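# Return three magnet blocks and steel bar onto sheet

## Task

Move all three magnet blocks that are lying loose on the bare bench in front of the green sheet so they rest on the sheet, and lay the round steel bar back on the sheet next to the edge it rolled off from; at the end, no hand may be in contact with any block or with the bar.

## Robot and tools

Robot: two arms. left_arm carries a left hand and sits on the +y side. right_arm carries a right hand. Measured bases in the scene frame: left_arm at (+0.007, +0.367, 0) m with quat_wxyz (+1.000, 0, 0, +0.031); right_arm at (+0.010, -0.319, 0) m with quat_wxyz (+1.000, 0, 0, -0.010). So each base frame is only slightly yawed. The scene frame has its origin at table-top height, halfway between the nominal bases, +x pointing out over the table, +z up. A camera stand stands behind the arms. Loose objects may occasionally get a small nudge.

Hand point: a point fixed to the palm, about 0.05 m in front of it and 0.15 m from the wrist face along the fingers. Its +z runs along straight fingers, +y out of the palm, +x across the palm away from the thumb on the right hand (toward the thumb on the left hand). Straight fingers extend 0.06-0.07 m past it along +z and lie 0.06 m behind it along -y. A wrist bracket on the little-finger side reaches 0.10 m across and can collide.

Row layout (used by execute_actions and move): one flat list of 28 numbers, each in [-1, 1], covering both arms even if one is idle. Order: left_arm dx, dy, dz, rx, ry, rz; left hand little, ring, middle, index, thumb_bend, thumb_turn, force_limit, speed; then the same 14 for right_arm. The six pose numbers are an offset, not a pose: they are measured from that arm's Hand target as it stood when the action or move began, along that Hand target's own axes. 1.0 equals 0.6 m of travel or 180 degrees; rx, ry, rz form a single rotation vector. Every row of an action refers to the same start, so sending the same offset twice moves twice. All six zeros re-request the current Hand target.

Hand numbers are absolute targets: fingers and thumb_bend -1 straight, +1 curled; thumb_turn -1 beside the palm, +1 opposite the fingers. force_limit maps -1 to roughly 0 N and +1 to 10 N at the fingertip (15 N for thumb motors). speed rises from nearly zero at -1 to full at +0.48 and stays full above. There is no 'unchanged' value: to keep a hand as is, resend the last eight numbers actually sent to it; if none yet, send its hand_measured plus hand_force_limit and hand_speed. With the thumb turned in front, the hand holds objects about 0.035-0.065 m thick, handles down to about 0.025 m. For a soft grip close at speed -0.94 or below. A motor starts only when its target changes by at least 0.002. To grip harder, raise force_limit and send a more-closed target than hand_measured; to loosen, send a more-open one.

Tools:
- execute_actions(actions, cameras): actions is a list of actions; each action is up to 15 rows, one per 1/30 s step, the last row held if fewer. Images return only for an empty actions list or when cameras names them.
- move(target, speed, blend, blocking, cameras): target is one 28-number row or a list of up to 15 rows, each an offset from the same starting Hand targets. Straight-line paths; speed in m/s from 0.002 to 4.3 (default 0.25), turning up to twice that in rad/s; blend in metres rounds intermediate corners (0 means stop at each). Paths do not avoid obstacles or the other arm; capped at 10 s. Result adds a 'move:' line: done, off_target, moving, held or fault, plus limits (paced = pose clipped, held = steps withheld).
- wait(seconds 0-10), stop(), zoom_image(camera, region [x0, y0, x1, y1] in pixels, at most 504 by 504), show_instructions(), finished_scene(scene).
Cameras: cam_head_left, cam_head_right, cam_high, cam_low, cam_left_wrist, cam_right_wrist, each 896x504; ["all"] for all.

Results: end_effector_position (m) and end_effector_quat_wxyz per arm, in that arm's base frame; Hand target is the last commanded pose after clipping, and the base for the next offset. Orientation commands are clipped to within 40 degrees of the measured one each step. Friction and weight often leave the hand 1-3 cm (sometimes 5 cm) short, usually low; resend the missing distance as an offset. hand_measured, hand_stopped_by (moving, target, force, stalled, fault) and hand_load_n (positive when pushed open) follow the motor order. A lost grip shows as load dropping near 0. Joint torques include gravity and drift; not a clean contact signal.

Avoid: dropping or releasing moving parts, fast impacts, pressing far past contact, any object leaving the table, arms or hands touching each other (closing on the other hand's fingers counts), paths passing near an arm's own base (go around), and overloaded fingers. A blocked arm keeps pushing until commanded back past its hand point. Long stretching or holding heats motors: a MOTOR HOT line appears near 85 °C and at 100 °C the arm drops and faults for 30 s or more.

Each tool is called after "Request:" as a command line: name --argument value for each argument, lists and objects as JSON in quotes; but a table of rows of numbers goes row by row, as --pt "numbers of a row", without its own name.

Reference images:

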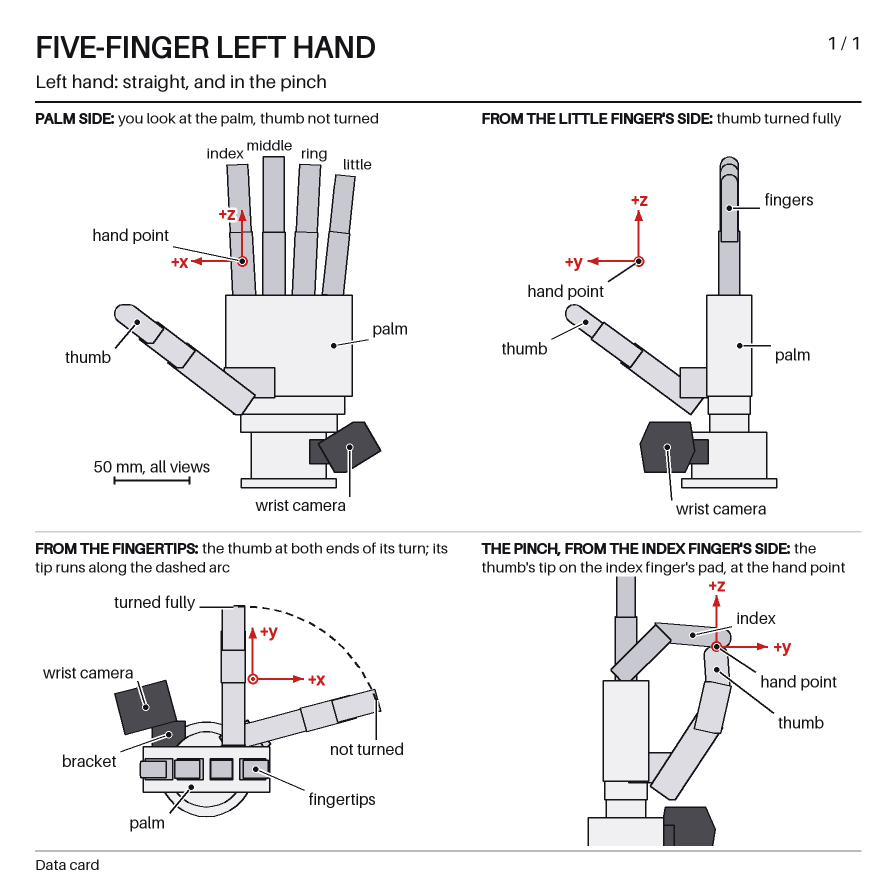

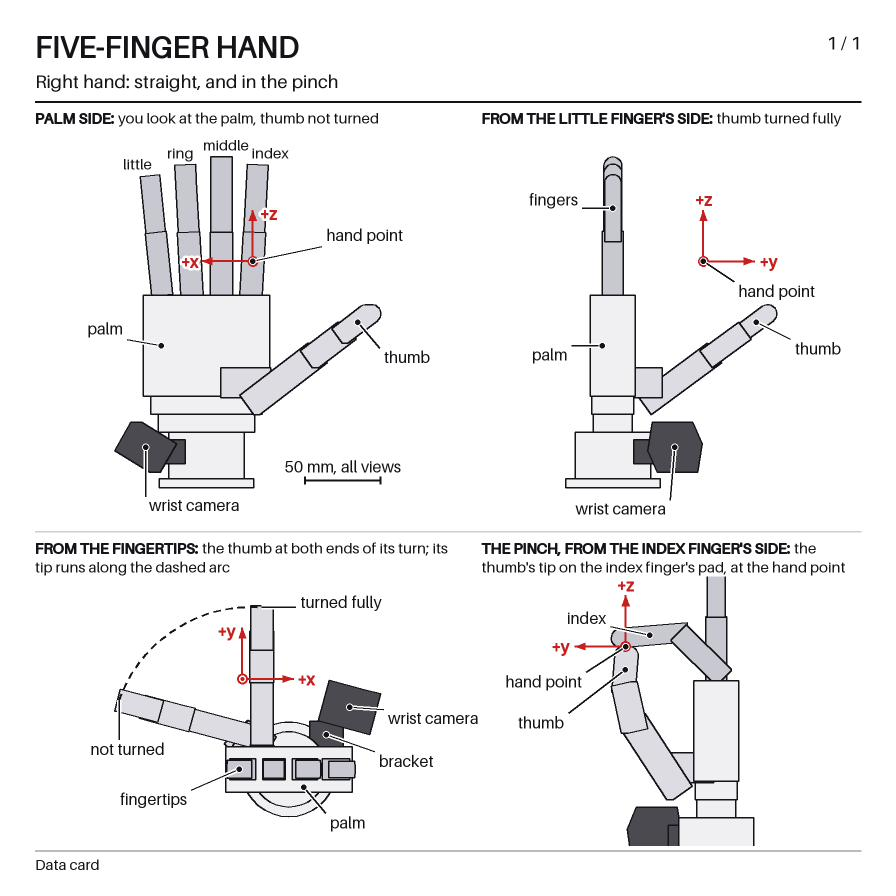

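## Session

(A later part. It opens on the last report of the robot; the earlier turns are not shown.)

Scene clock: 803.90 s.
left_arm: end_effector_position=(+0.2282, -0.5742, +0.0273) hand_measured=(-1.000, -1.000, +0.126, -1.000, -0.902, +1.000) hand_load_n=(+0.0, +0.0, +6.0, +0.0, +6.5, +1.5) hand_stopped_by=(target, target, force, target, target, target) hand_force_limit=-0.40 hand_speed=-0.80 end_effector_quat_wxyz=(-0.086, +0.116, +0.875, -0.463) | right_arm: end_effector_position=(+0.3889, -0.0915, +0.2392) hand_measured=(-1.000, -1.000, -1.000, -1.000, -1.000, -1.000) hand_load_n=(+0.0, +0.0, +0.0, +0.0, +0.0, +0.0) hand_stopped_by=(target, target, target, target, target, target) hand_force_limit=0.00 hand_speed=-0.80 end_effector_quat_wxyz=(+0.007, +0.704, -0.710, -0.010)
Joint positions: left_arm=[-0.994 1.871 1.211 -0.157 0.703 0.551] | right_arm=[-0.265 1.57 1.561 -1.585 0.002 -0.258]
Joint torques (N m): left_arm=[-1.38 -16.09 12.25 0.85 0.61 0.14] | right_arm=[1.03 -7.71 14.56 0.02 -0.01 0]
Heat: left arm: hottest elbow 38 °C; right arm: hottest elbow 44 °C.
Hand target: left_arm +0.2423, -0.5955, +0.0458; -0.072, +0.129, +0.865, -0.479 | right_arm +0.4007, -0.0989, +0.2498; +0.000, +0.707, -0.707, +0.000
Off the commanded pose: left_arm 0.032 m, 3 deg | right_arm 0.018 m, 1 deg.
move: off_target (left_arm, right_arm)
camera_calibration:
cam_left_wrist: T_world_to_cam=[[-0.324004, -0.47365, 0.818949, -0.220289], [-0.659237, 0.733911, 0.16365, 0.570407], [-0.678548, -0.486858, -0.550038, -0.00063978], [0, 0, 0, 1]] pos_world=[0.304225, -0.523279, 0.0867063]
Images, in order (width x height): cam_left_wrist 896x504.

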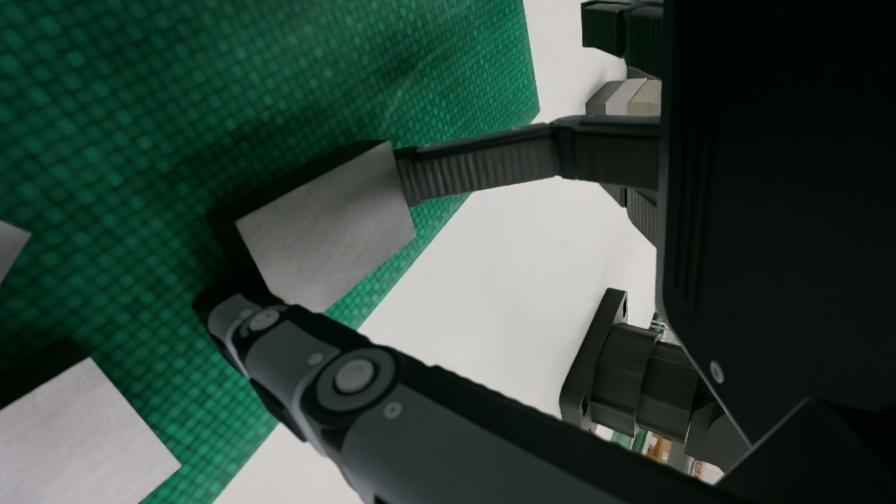

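Request:
move --pt "0 0.0042 0.0027 0 0 0 -1 -1 0.6 -1 -0.9 1 -0.4 -0.8 0 0 0 0 0 0 -1 -1 -1 -1 -1 -1 0 -0.8" --pt "0 0.0042 0.0027 0 0 0 -1 -1 -0.5 -1 -1 1 -0.4 -0.6 0 0 0 0 0 0 -1 -1 -1 -1 -1 -1 0 -0.8" --pt "0 -0.099 -0.0618 0 0 0 -1 -1 -0.5 -1 -1 1 -0.4 -0.6 0 0 0 0 0 0 -1 -1 -1 -1 -1 -1 0 -0.8" --speed '[0.03,0.1,0.15]' --cameras '["all"]'

Request:
zoom_image --camera "cam_head_right" --region '[240, 240, 500, 360]'

Request:
zoom_image --camera "cam_head_left" --region '[220, 240, 500, 360]'

Scene clock: 818.47 s.
left_arm: end_effector_position=(+0.2324, -0.5810, +0.0969) hand_measured=(-1.000, -1.000, -0.500, -1.000, -1.000, +1.000) hand_load_n=(+0.0, +0.0, +0.0, +0.0, +0.0, +0.0) hand_stopped_by=(target, target, target, target, target, target) hand_force_limit=-0.40 hand_speed=-0.60 end_effector_quat_wxyz=(-0.084, +0.118, +0.873, -0.466) | right_arm: end_effector_position=(+0.3889, -0.0915, +0.2392) hand_measured=(-1.000, -1.000, -1.000, -1.000, -1.000, -1.000) hand_load_n=(+0.0, +0.0, +0.0, +0.0, +0.0, +0.0) hand_stopped_by=(target, target, target, target, target, target) hand_force_limit=0.00 hand_speed=-0.80 end_effector_quat_wxyz=(+0.007, +0.704, -0.710, -0.010)
Joint positions: left_arm=[-0.994 1.787 1.299 -0.32 0.705 0.553] | right_arm=[-0.265 1.57 1.561 -1.585 0.002 -0.258]
Joint torques (N m): left_arm=[-1.26 -16.56 12.12 0.75 0.55 0.11] | right_arm=[1.03 -7.65 14.54 -0.01 -0.01 0]
Heat: left arm: hottest elbow 41 °C; right arm: hottest elbow 44 °C.
Hand target: left_arm +0.2423, -0.5956, +0.1159; -0.072, +0.129, +0.865, -0.479 | right_arm +0.4007, -0.0989, +0.2498; +0.000, +0.707, -0.707, +0.000
Off the commanded pose: left_arm 0.026 m, 2 deg | right_arm 0.018 m, 1 deg.
move: off_target (left_arm, right_arm); target 2's new numbers were sent with left_arm's hand 0.031 m and 3 deg from that target
camera_calibration:
cam_left_wrist: T_world_to_cam=[[-0.32859, -0.466151, 0.821421, -0.274093], [-0.658568, 0.736489, 0.154508, 0.569033], [-0.676991, -0.490191, -0.548995, 0.0347877], [0, 0, 0, 1]] pos_world=[0.308234, -0.529803, 0.156324]
cam_right_wrist: T_world_to_cam=[[-0.963592, -0.26621, 0.0249642, 0.344507], [-0.222394, 0.849807, 0.47788, 0.05373], [-0.148431, 0.45493, -0.87807, 0.42548], [0, 0, 0, 1]] pos_world=[0.407068, -0.147513, 0.339324]

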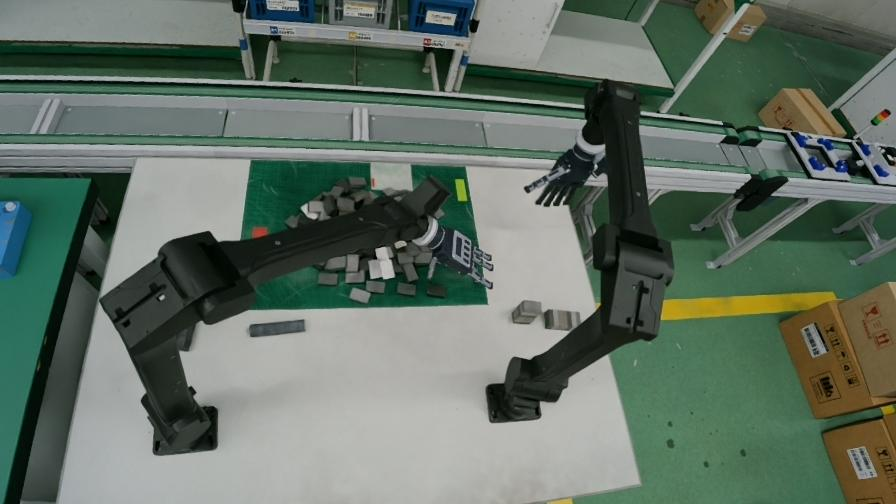

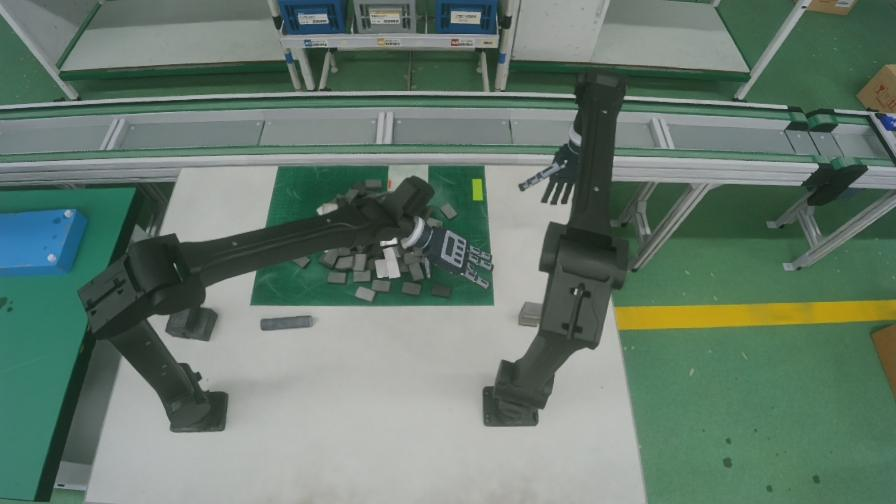

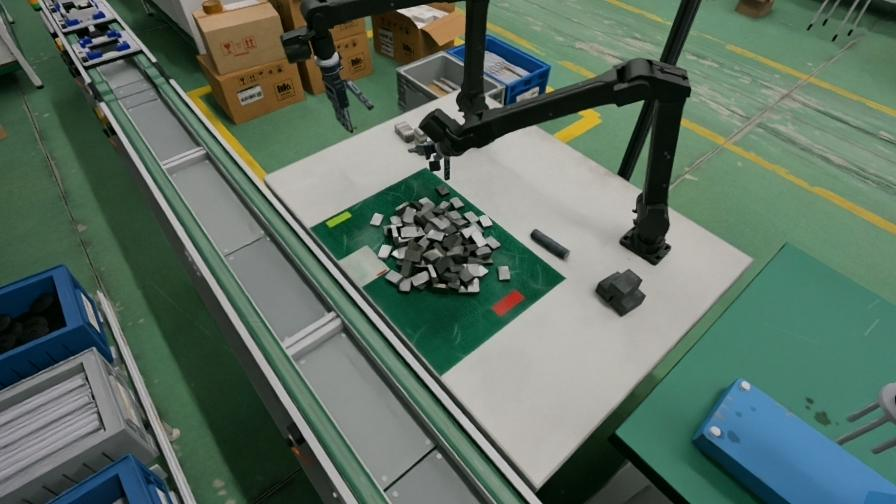

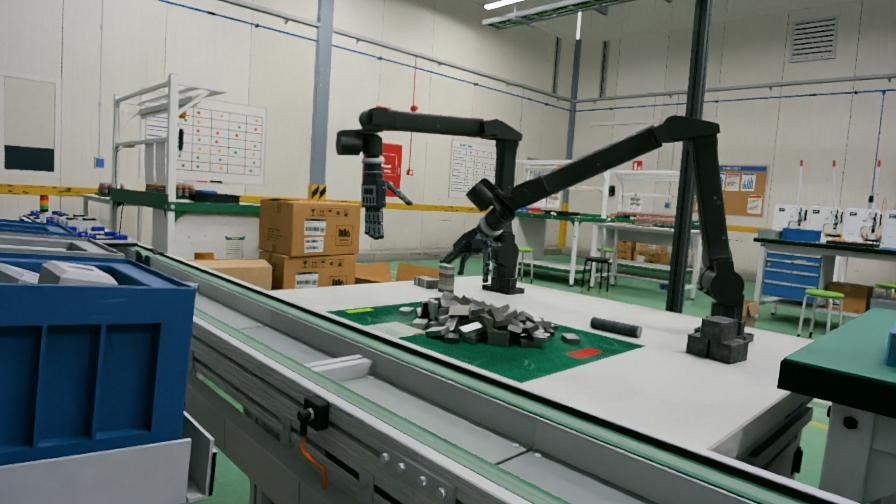

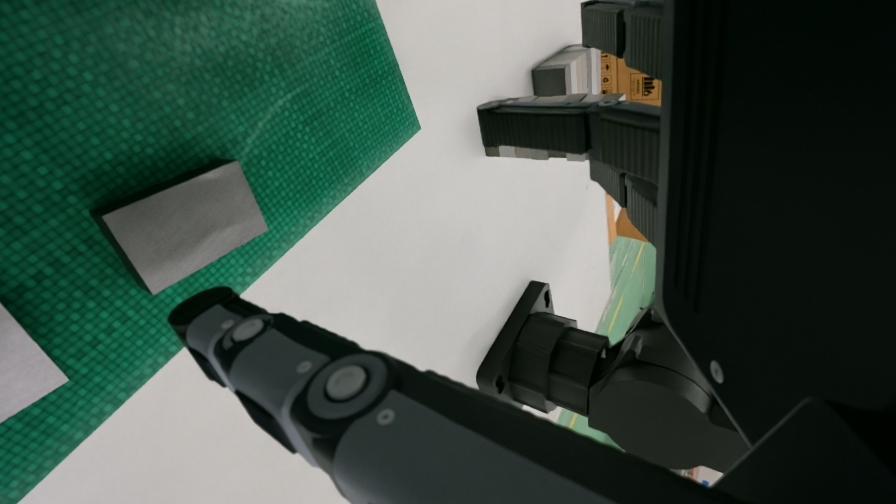

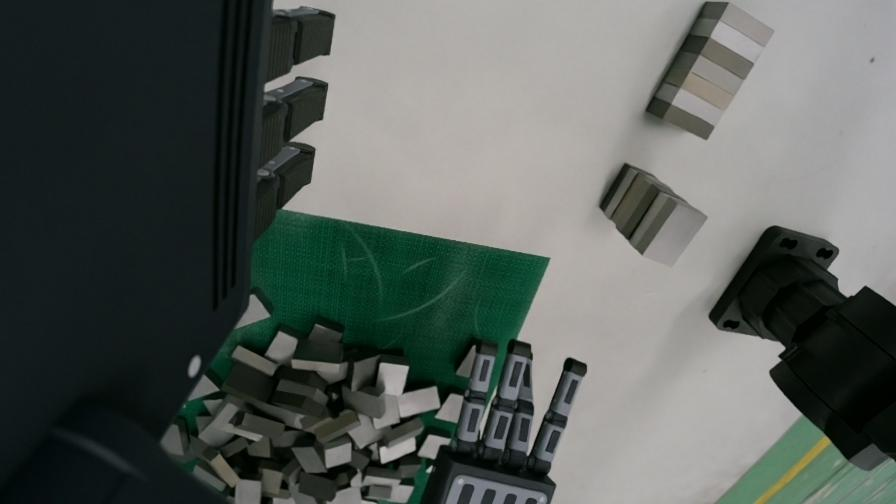

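Scaled by 1.938 from the camera's 896x504 image, which has a finer 1280x720 frame.

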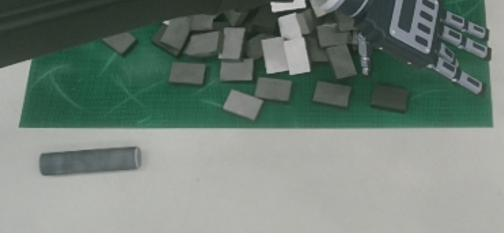

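Scaled by 1.800 from the camera's 896x504 image, which has a finer 1280x720 frame.

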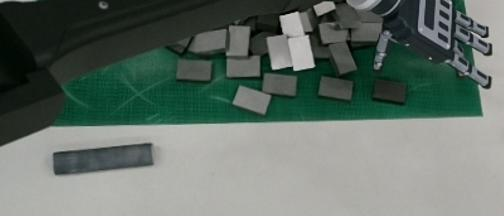

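Request:
move --pt "0.1453 0.0835 -0.3067 -0.0058 -0.2479 -0.1642 -1 -1 -0.5 -0.5 -0.9 1 -0.4 -0.6 0 0 0 0 0 0 -1 -1 -1 -1 -1 -1 0 -0.8" --pt "0.2467 0.3365 -0.5202 -0.0116 -0.4957 -0.3283 -1 -1 -0.5 -0.5 -0.9 1 -0.4 -0.6 0 0 0 0 0 0 -1 -1 -1 -1 -1 -1 0 -0.8" --speed 0.35 --blend '[0.03,0]' --cameras '["cam_left_wrist","cam_head_left","cam_high"]'

Scene clock: 911.47 s.
left_arm: end_effector_position=(+0.2113, -0.1948, +0.1099) hand_measured=(-1.000, -1.000, -0.500, -0.500, -0.900, +1.000) hand_load_n=(+0.0, +0.0, +0.0, +0.0, +0.0, +0.0) hand_stopped_by=(target, target, target, target, target, target) hand_force_limit=-0.40 hand_speed=-0.60 end_effector_quat_wxyz=(-0.328, +0.626, -0.628, +0.326) | right_arm: end_effector_position=(+0.3889, -0.0915, +0.2392) hand_measured=(-1.000, -1.000, -1.000, -1.000, -1.000, -1.000) hand_load_n=(+0.0, +0.0, +0.0, +0.0, +0.0, +0.0) hand_stopped_by=(target, target, target, target, target, target) hand_force_limit=0.00 hand_speed=-0.80 end_effector_quat_wxyz=(+0.007, +0.704, -0.710, -0.010)
Joint positions: left_arm=[-1.085 0.694 0.448 -0.736 -0.812 -0.823] | right_arm=[-0.265 1.57 1.561 -1.585 0.002 -0.258]
Joint torques (N m): left_arm=[-2.14 -2.43 9.44 0.54 -0.46 -0.17] | right_arm=[0.79 -7.71 14.56 0.05 -0.01 -0.01]
Heat: left arm: hottest elbow 42 °C; right arm: hottest elbow 45 °C.
Hand target: left_arm +0.2095, -0.1969, +0.1106; -0.327, +0.627, -0.628, +0.326 | right_arm +0.4007, -0.0989, +0.2498; +0.000, +0.707, -0.707, +0.000
Off the commanded pose: left_arm 0.003 m, 0 deg | right_arm 0.018 m, 1 deg.
move: off_target (right_arm)
camera_calibration:
cam_left_wrist: T_world_to_cam=[[0.560495, -0.215106, 0.799734, -0.248192], [-0.516281, -0.845818, 0.134335, -0.0673512], [0.647534, -0.488181, -0.585132, -0.0584147], [0, 0, 0, 1]] pos_world=[0.142163, -0.138871, 0.173355]
Images, in order (width x height): cam_head_left 896x504, cam_high 896x504, cam_left_wrist 896x504.

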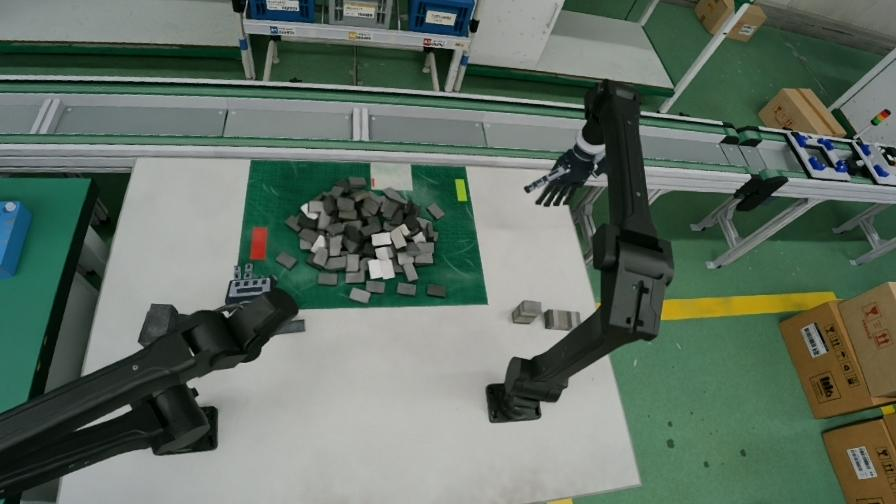

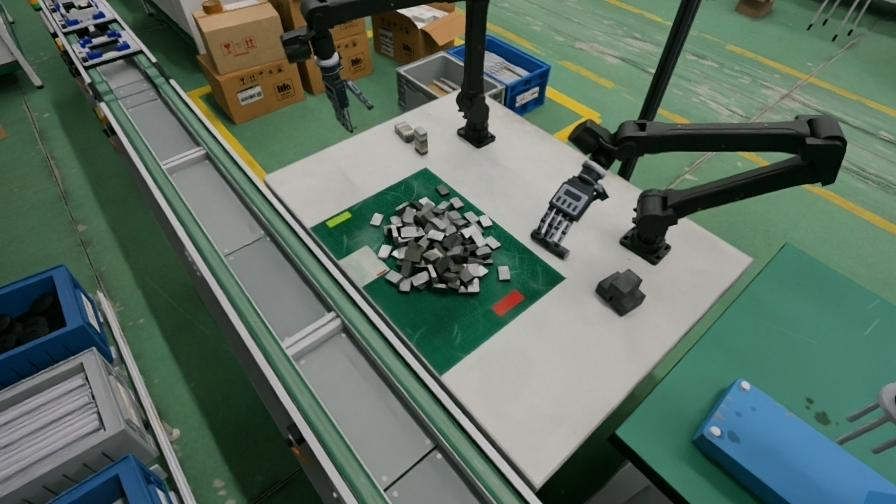

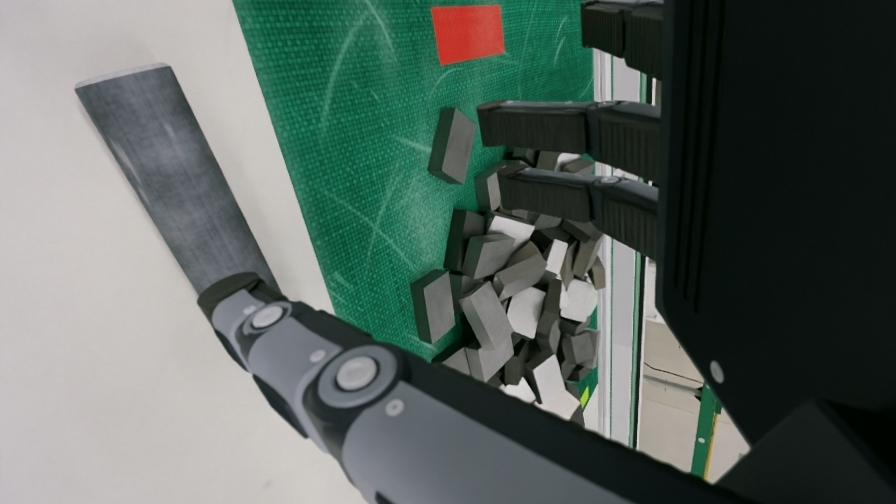

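Request:
move --target '[0.0133,0.1162,0.0742,0,0,0,-1,-1,-0.5,-0.5,-0.9,1,-0.4,-0.6,0,0,0,0,0,0,-1,-1,-1,-1,-1,-1,0,-0.8]' --speed 0.12 --cameras '["cam_left_wrist"]'

Scene clock: 932.37 s.
left_arm: end_effector_position=(+0.2062, -0.2028, +0.0302) hand_measured=(-1.000, -1.000, -0.500, -0.500, -0.900, +1.000) hand_load_n=(+0.0, +0.0, -0.5, +0.0, +0.0, +0.0) hand_stopped_by=(target, target, target, target, target, target) hand_force_limit=-0.40 hand_speed=-0.60 end_effector_quat_wxyz=(-0.328, +0.625, -0.630, +0.322) | right_arm: end_effector_position=(+0.3889, -0.0915, +0.2392) hand_measured=(-1.000, -1.000, -1.000, -1.000, -1.000, -1.000) hand_load_n=(+0.0, +0.0, +0.0, +0.0, +0.0, +0.0) hand_stopped_by=(target, target, target, target, target, target) hand_force_limit=0.00 hand_speed=-0.80 end_effector_quat_wxyz=(+0.007, +0.704, -0.710, -0.010)
Joint positions: left_arm=[-1.125 0.891 0.301 -0.438 -0.832 -0.873] | right_arm=[-0.265 1.57 1.561 -1.585 0.002 -0.258]
Joint torques (N m): left_arm=[-1.55 -3.02 7.45 1.55 -0.47 -0.15] | right_arm=[1.03 -7.59 14.57 0.02 0 0]
Heat: left arm: hottest elbow 43 °C; right arm: hottest elbow 45 °C.
Hand target: left_arm +0.2059, -0.2047, +0.0279; -0.327, +0.627, -0.628, +0.326 | right_arm +0.4007, -0.0989, +0.2498; +0.000, +0.707, -0.707, +0.000
Off the commanded pose: left_arm 0.003 m, 1 deg | right_arm 0.018 m, 1 deg.
move: off_target (right_arm)
camera_calibration:
cam_left_wrist: T_world_to_cam=[[0.564764, -0.222874, 0.794587, -0.185618], [-0.517241, -0.84585, 0.130384, -0.0657545], [0.643043, -0.484629, -0.592985, -0.103921], [0, 0, 0, 1]] pos_world=[0.137645, -0.147351, 0.0944394]
Images, in order (width x height): cam_left_wrist 896x504.

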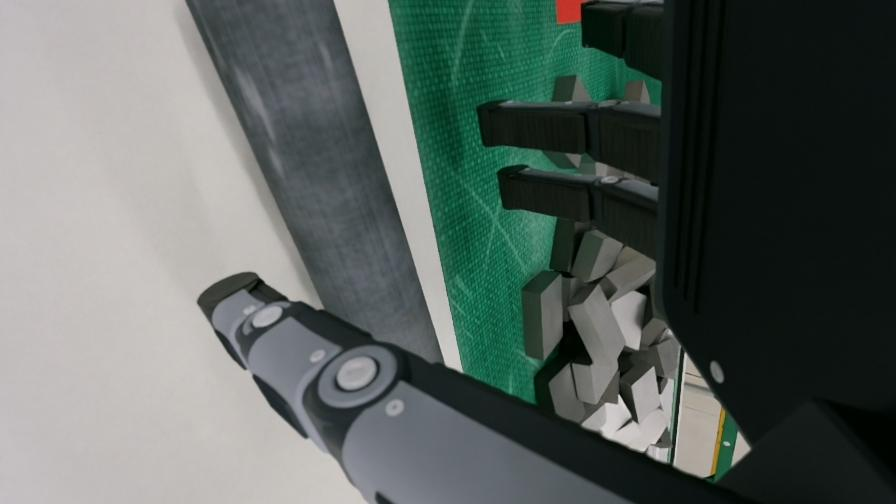

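Request:
move --target '[0,0,0,0,0,0,-1,-1,0.7,0.7,-0.9,1,-0.3,-0.8,0,0,0,0,0,0,-1,-1,-1,-1,-1,-1,0,-0.8]' --speed 0.12 --cameras '["cam_left_wrist"]'

Scene clock: 943.70 s.
left_arm: end_effector_position=(+0.2064, -0.2029, +0.0302) hand_measured=(-1.000, -1.000, +0.700, +0.700, -0.900, +1.000) hand_load_n=(+0.0, +0.0, +0.0, +0.0, +0.0, +0.0) hand_stopped_by=(target, target, target, target, target, target) hand_force_limit=-0.30 hand_speed=-0.80 end_effector_quat_wxyz=(-0.329, +0.625, -0.630, +0.322) | right_arm: end_effector_position=(+0.3889, -0.0915, +0.2392) hand_measured=(-1.000, -1.000, -1.000, -1.000, -1.000, -1.000) hand_load_n=(+0.0, +0.0, +0.0, +0.0, -0.5, +0.0) hand_stopped_by=(target, target, target, target, target, target) hand_force_limit=0.00 hand_speed=-0.80 end_effector_quat_wxyz=(+0.007, +0.704, -0.710, -0.010)
Joint positions: left_arm=[-1.125 0.892 0.301 -0.437 -0.833 -0.873] | right_arm=[-0.265 1.57 1.561 -1.585 0.002 -0.258]
Joint torques (N m): left_arm=[-1.73 -3.08 7.47 1.46 -0.45 -0.13] | right_arm=[0.97 -7.59 14.61 -0.02 0.01 0]
Heat: left arm: hottest elbow 41 °C; right arm: hottest elbow 45 °C.
Hand target: left_arm +0.2059, -0.2047, +0.0279; -0.327, +0.627, -0.628, +0.326 | right_arm +0.4007, -0.0989, +0.2498; +0.000, +0.707, -0.707, +0.000
Off the commanded pose: left_arm 0.003 m, 1 deg | right_arm 0.018 m, 1 deg.
move: off_target (right_arm)
camera_calibration:
cam_left_wrist: T_world_to_cam=[[0.564234, -0.222679, 0.795018, -0.185638], [-0.517068, -0.846013, 0.130007, -0.0657981], [0.643646, -0.484433, -0.59249, -0.104135], [0, 0, 0, 1]] pos_world=[0.137747, -0.14745, 0.0944414]
Images, in order (width x height): cam_left_wrist 896x504.

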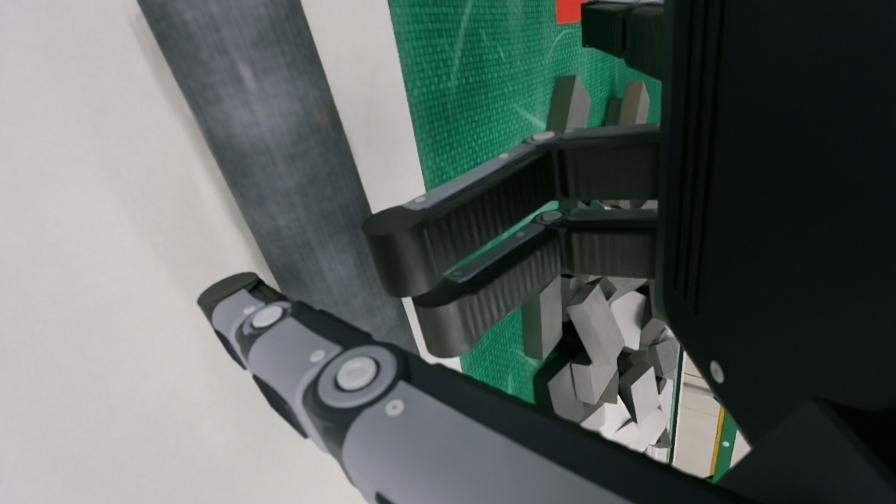

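Request:
move --pt "0 0 0 0 0 0 -1 -1 -0.3 -0.3 -0.9 1 -0.3 -0.3 0 0 0 0 0 0 -1 -1 -1 -1 -1 -1 0 -0.8" --pt "0 -0.0683 -0.0478 0 0 0 -1 -1 -0.3 -0.3 -0.9 1 -0.3 -0.3 0 0 0 0 0 0 -1 -1 -1 -1 -1 -1 0 -0.8" --pt "0 -0.0415 -0.086 0.0278 0 0 -1 -1 -0.3 -0.3 -0.5 1 0 -0.3 0 0 0 0 0 0 -1 -1 -1 -1 -1 -1 0 -0.8" --pt "0 0.0295 -0.0363 0.0278 0 0 -1 -1 -0.3 -0.3 -0.5 1 0 -0.3 0 0 0 0 0 0 -1 -1 -1 -1 -1 -1 0 -0.8" --speed 0.12 --cameras '["cam_left_wrist"]'

Scene clock: 1010.47 s.
left_arm: end_effector_position=(+0.1804, -0.2041, +0.0371) hand_measured=(-1.000, -1.000, -0.300, -0.300, -0.500, +1.000) hand_load_n=(+0.0, +0.0, +0.0, +0.0, -2.0, -5.5) hand_stopped_by=(target, target, target, target, target, target) hand_force_limit=0.00 hand_speed=-0.30 end_effector_quat_wxyz=(-0.362, +0.607, -0.612, +0.355) | right_arm: end_effector_position=(+0.3889, -0.0915, +0.2392) hand_measured=(-1.000, -1.000, -1.000, -1.000, -1.000, -1.000) hand_load_n=(+0.0, +0.0, +0.0, +0.0, +0.0, +0.0) hand_stopped_by=(target, target, target, target, target, target) hand_force_limit=0.00 hand_speed=-0.80 end_effector_quat_wxyz=(+0.007, +0.704, -0.710, -0.010)
Joint positions: left_arm=[-1.344 0.891 0.295 -0.602 -1.022 -1.125] | right_arm=[-0.265 1.57 1.561 -1.585 0.002 -0.258]
Joint torques (N m): left_arm=[-1.32 -2.08 6.42 1.74 0.12 -0.21] | right_arm=[0.85 -7.71 14.6 0.06 -0.01 0]
Heat: left arm: hottest elbow 38 °C; right arm: hottest elbow 46 °C.
Hand target: left_arm +0.1779, -0.2047, +0.0260; -0.354, +0.612, -0.613, +0.353 | right_arm +0.4007, -0.0989, +0.2498; +0.000, +0.707, -0.707, +0.000
Off the commanded pose: left_arm 0.012 m, 1 deg | right_arm 0.018 m, 1 deg.
move: off_target (left_arm, right_arm); target 3's new numbers were sent with left_arm's hand 0.021 m and 2 deg from that target
camera_calibration:
cam_left_wrist: T_world_to_cam=[[0.476371, -0.223454, 0.850376, -0.1631], [-0.527542, -0.846376, 0.07312, -0.0772148], [0.703399, -0.483441, -0.52107, -0.0971095], [0, 0, 0, 1]] pos_world=[0.105269, -0.148745, 0.0937417]
Images, in order (width x height): cam_left_wrist 896x504.

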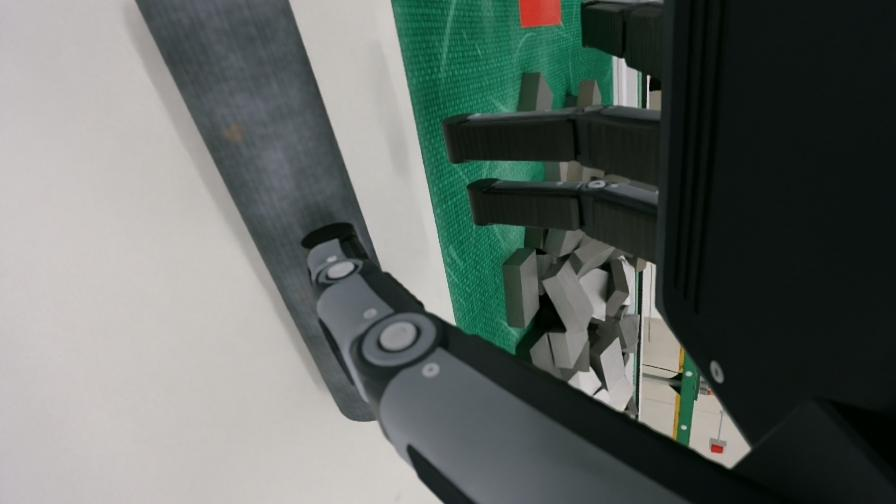

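Request:
move --target '[0,-0.065,-0.0375,0,0,0,-1,-1,-0.3,-0.3,-0.5,1,0,-0.3,0,0,0,0,0,0,-1,-1,-1,-1,-1,-1,0,-0.8]' --speed 0.12 --cameras '["cam_left_wrist"]'

Scene clock: 1020.23 s.
left_arm: end_effector_position=(+0.1734, -0.1857, +0.0467) hand_measured=(-1.000, -1.000, -0.300, -0.300, -0.500, +1.000) hand_load_n=(+0.0, +0.0, +0.0, +0.0, +0.0, +0.0) hand_stopped_by=(target, target, target, target, target, target) hand_force_limit=0.00 hand_speed=-0.30 end_effector_quat_wxyz=(-0.366, +0.602, -0.626, +0.334) | right_arm: end_effector_position=(+0.3889, -0.0915, +0.2392) hand_measured=(-1.000, -1.000, -1.000, -1.000, -1.000, -1.000) hand_load_n=(+0.0, -0.5, +0.0, +0.0, +0.0, +0.0) hand_stopped_by=(target, target, target, target, target, target) hand_force_limit=0.00 hand_speed=-0.80 end_effector_quat_wxyz=(+0.007, +0.704, -0.710, -0.010)
Joint positions: left_arm=[-1.344 0.798 0.307 -0.754 -1.005 -1.125] | right_arm=[-0.265 1.57 1.561 -1.585 0.002 -0.258]
Joint torques (N m): left_arm=[-0.97 -3.31 11.95 0.16 -0.45 -0.09] | right_arm=[0.97 -7.71 14.56 0.05 -0.01 -0.01]
Heat: left arm: hottest elbow 37 °C; right arm: hottest elbow 46 °C.
Hand target: left_arm +0.1780, -0.2049, +0.0710; -0.354, +0.612, -0.613, +0.353 | right_arm +0.4007, -0.0989, +0.2498; +0.000, +0.707, -0.707, +0.000
Off the commanded pose: left_arm 0.031 m, 3 deg | right_arm 0.018 m, 1 deg.
move: off_target (left_arm, right_arm)
camera_calibration:
cam_left_wrist: T_world_to_cam=[[0.497278, -0.262685, 0.826868, -0.17364], [-0.530685, -0.846071, 0.0503688, -0.0643023], [0.686358, -0.463854, -0.560135, -0.0698899], [0, 0, 0, 1]] pos_world=[0.100193, -0.132436, 0.107669]
Images, in order (width x height): cam_left_wrist 896x504.

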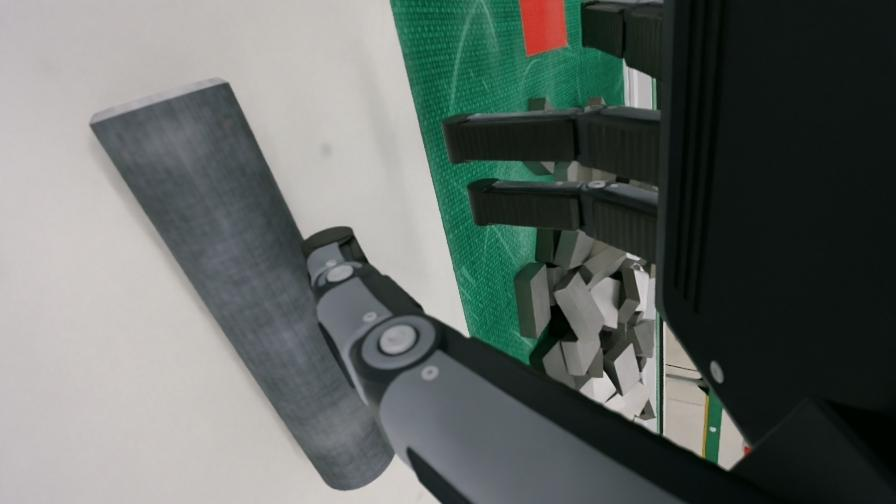

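Request:
move --pt "0.0083 -0.0923 -0.2033 -0.1666 0.005 0.009 -1 -1 -1 -1 -0.9 1 0 0 0 0 0 0 0 0 -1 -1 -1 -1 -1 -1 0 -0.8" --pt "0.0168 -0.0293 -0.279 -0.3332 0.0103 0.0179 -1 -1 -1 -1 -0.9 1 0 0 0 0 0 0 0 0 -1 -1 -1 -1 -1 -1 0 -0.8" --speed 0.25 --blend '[0.02,0]' --cameras '["cam_left_wrist","cam_high","cam_head_left","cam_head_right"]'

Request:
zoom_image --camera "cam_high" --region '[480, 180, 620, 300]'

Scene clock: 1072.60 s.
left_arm: end_effector_position=(+0.0338, -0.2035, +0.1505) hand_measured=(-1.000, -1.000, -1.000, -1.000, -0.900, +1.000) hand_load_n=(+0.0, +0.0, +0.0, +0.0, +0.0, +0.0) hand_stopped_by=(target, target, target, target, target, target) hand_force_limit=0.00 hand_speed=0.00 end_effector_quat_wxyz=(-0.007, +0.687, -0.727, -0.017) | right_arm: end_effector_position=(+0.3889, -0.0915, +0.2392) hand_measured=(-1.000, -1.000, -1.000, -1.000, -1.000, -1.000) hand_load_n=(+0.0, +0.5, +0.0, +0.0, -0.5, +0.0) hand_stopped_by=(target, target, target, target, target, target) hand_force_limit=0.00 hand_speed=-0.80 end_effector_quat_wxyz=(+0.007, +0.704, -0.710, -0.010)
Joint positions: left_arm=[-1.075 0.875 0.754 -1.487 -0.004 -1.019] | right_arm=[-0.265 1.57 1.561 -1.585 0.002 -0.258]
Joint torques (N m): left_arm=[-0.56 -3.37 12.3 -0.4 0.22 0.12] | right_arm=[0.91 -7.65 14.53 0.05 0 0.01]
Heat: left arm: hottest elbow 44 °C; right arm: hottest elbow 46 °C.
Hand target: left_arm +0.0418, -0.2150, +0.1699; +0.000, +0.685, -0.729, -0.001 | right_arm +0.4007, -0.0989, +0.2498; +0.000, +0.707, -0.707, +0.000
Off the commanded pose: left_arm 0.024 m, 2 deg | right_arm 0.018 m, 1 deg.
move: off_target (left_arm, right_arm)
camera_calibration:
cam_left_wrist: T_world_to_cam=[[0.963365, -0.267058, -0.0246546, -0.0831536], [-0.22371, -0.850877, 0.475354, -0.234006], [-0.147925, -0.452424, -0.879449, 0.154359], [0, 0, 0, 1]] pos_world=[0.0505913, -0.151482, 0.244936]
Images, in order (width x height): cam_head_left 896x504, cam_head_right 896x504, cam_high 896x504, cam_left_wrist 896x504.

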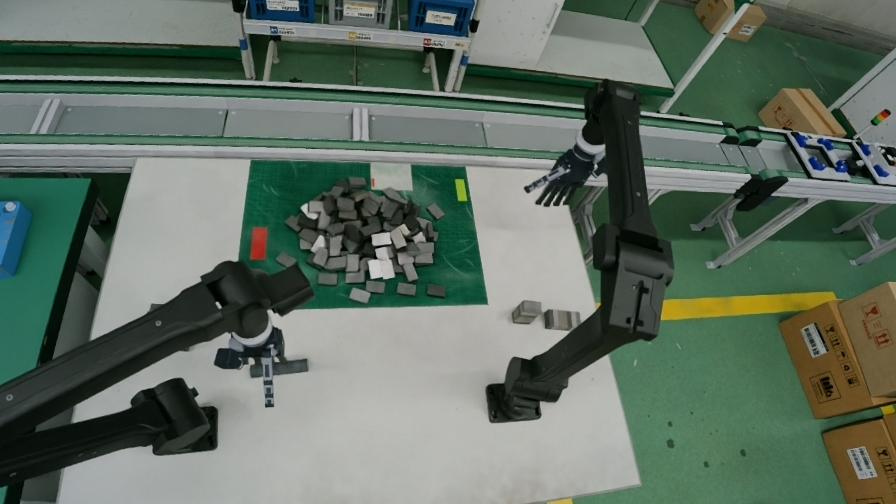

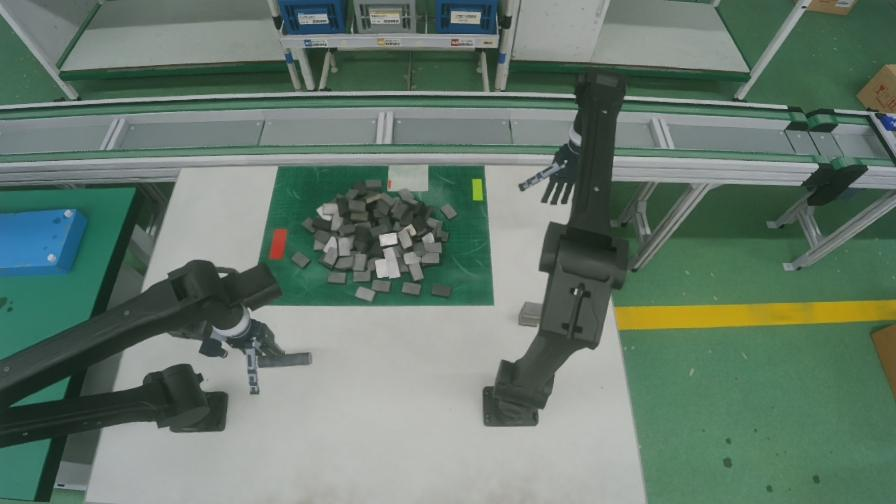

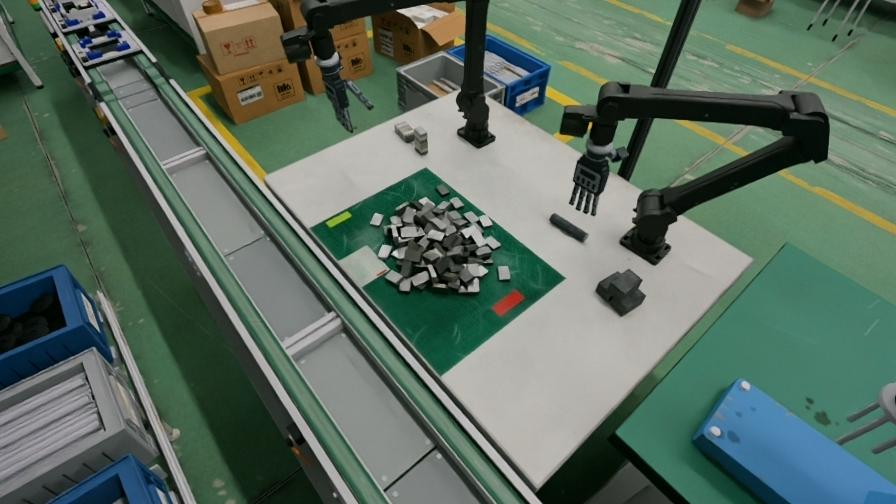

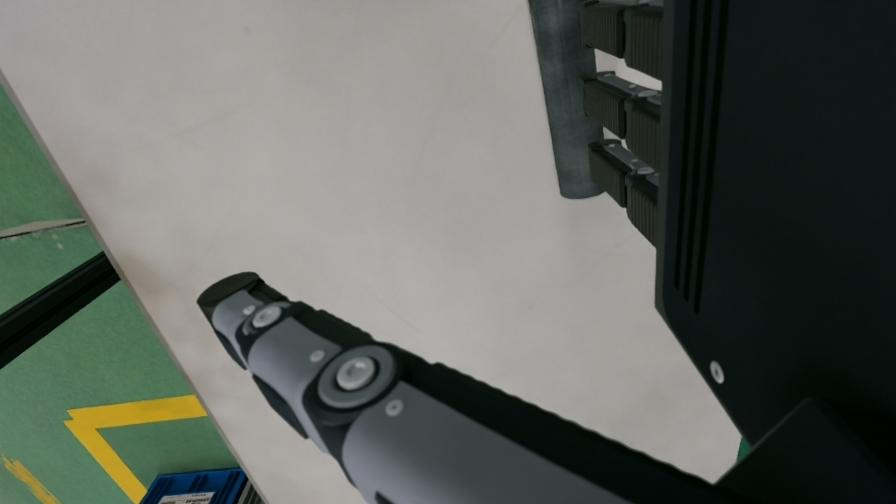

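Scaled by 3.600 from the camera's 896x504 image, which has a finer 1280x720 frame.

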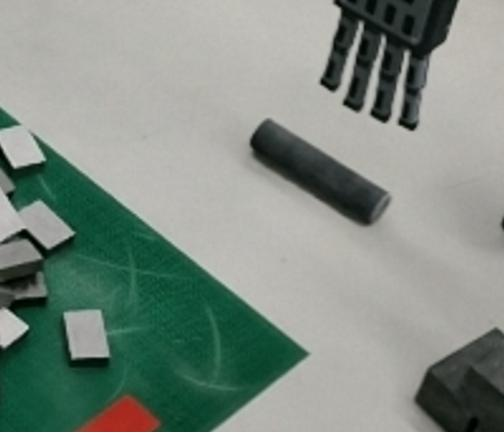

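Request:
wait --seconds 0.5 --cameras '["cam_left_wrist","cam_head_right"]'

Scene clock: 1086.23 s.
left_arm: end_effector_position=(+0.0338, -0.2034, +0.1505) hand_measured=(-1.000, -1.000, -1.000, -1.000, -0.900, +1.000) hand_load_n=(+0.0, +0.0, +0.0, +0.0, +0.0, +0.0) hand_stopped_by=(target, target, target, target, target, target) hand_force_limit=0.00 hand_speed=0.00 end_effector_quat_wxyz=(-0.007, +0.686, -0.727, -0.017) | right_arm: end_effector_position=(+0.3889, -0.0915, +0.2392) hand_measured=(-1.000, -1.000, -1.000, -1.000, -1.000, -1.000) hand_load_n=(+0.0, +0.0, +0.0, +0.0, +0.0, +0.0) hand_stopped_by=(target, target, target, target, target, target) hand_force_limit=0.00 hand_speed=-0.80 end_effector_quat_wxyz=(+0.007, +0.704, -0.710, -0.010)
Joint positions: left_arm=[-1.075 0.875 0.754 -1.487 -0.004 -1.018] | right_arm=[-0.265 1.57 1.561 -1.585 0.002 -0.258]
Joint torques (N m): left_arm=[-0.67 -3.66 12.25 -0.38 0.22 0.14] | right_arm=[0.91 -7.41 14.56 0.03 -0.01 0]
Heat: left arm: hottest elbow 43 °C; right arm: hottest elbow 47 °C.
Hand target: left_arm +0.0419, -0.2150, +0.1699; -0.001, +0.685, -0.729, -0.001 | right_arm +0.4007, -0.0989, +0.2498; +0.000, +0.707, -0.707, +0.000
Off the commanded pose: left_arm 0.024 m, 2 deg | right_arm 0.018 m, 1 deg.
wait: 0.50 s; at rest from the start
camera_calibration:
cam_left_wrist: T_world_to_cam=[[0.963262, -0.267426, -0.0247002, -0.0831927], [-0.224018, -0.85081, 0.475329, -0.233974], [-0.148131, -0.452333, -0.879462, 0.154386], [0, 0, 0, 1]] pos_world=[0.0505913, -0.151481, 0.244936]
Images, in order (width x height): cam_head_right 896x504, cam_left_wrist 896x504.

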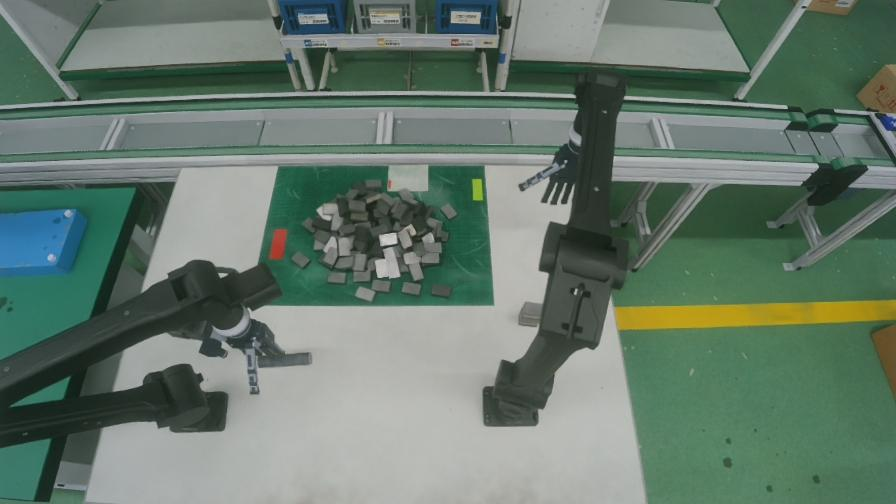

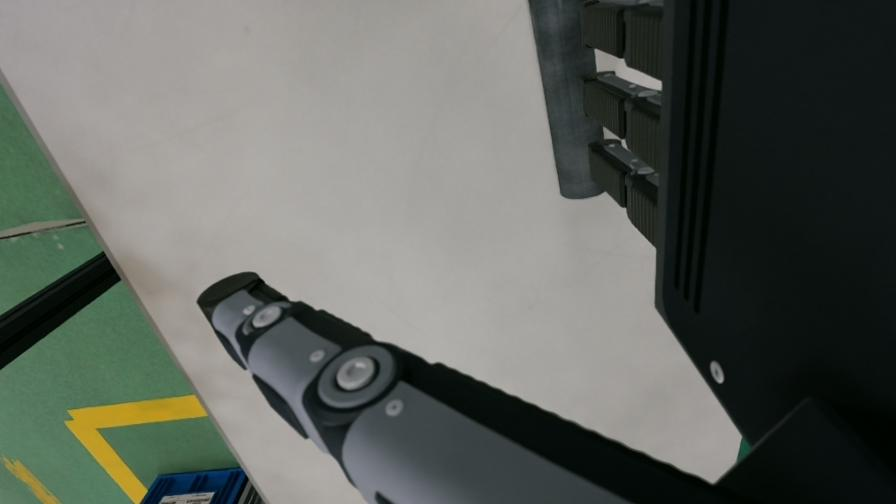

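Request:
move --target '[0.0347,0.073,0.0333,0,0,0,-1,-1,-1,-1,-0.9,1,0,0,0,0,0,0,0,0,-1,-1,-1,-1,-1,-1,0,-0.8]' --speed 0.15 --cameras '["cam_left_wrist"]'

Scene clock: 1102.83 s.
left_arm: end_effector_position=(-0.0032, -0.2272, +0.1497) hand_measured=(-1.000, -1.000, -1.000, -1.000, -0.900, +1.000) hand_load_n=(+0.0, +0.0, +0.0, +0.0, +0.0, +0.0) hand_stopped_by=(target, target, target, target, target, target) hand_force_limit=0.00 hand_speed=0.00 end_effector_quat_wxyz=(-0.001, +0.683, -0.730, -0.005) | right_arm: end_effector_position=(+0.3889, -0.0915, +0.2392) hand_measured=(-1.000, -1.000, -1.000, -1.000, -1.000, -1.000) hand_load_n=(+0.0, +0.0, +0.0, +0.0, +0.0, +0.0) hand_stopped_by=(target, target, target, target, target, target) hand_force_limit=0.00 hand_speed=-0.80 end_effector_quat_wxyz=(+0.007, +0.704, -0.710, -0.010)
Joint positions: left_arm=[-1.28 0.88 0.754 -1.455 0.003 -1.213] | right_arm=[-0.265 1.57 1.561 -1.585 0.002 -0.258]
Joint torques (N m): left_arm=[-1.9 -3.55 8.84 0.49 0.02 -0.19] | right_arm=[0.97 -7.53 14.57 0.01 0 -0.01]
Heat: left arm: hottest elbow 42 °C; right arm: hottest elbow 47 °C.
Hand target: left_arm -0.0031, -0.2330, +0.1500; +0.000, +0.685, -0.729, -0.001 | right_arm +0.4007, -0.0989, +0.2498; +0.000, +0.707, -0.707, +0.000
Off the commanded pose: left_arm 0.006 m, 1 deg | right_arm 0.018 m, 1 deg.
move: off_target (right_arm)
camera_calibration:
cam_left_wrist: T_world_to_cam=[[0.960828, -0.276961, -0.0101327, -0.0583436], [-0.235738, -0.835949, 0.495598, -0.261826], [-0.145732, -0.473796, -0.868493, 0.130979], [0, 0, 0, 1]] pos_world=[0.0134237, -0.172975, 0.242923]
Images, in order (width x height): cam_left_wrist 896x504.

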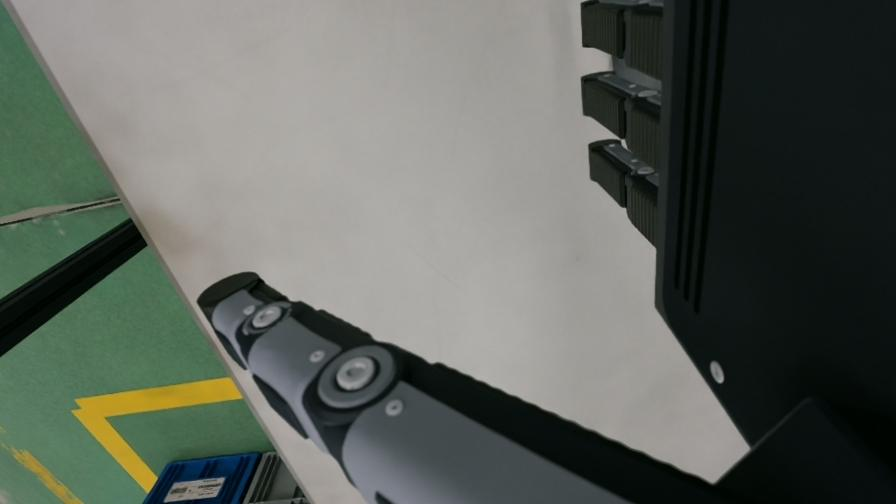

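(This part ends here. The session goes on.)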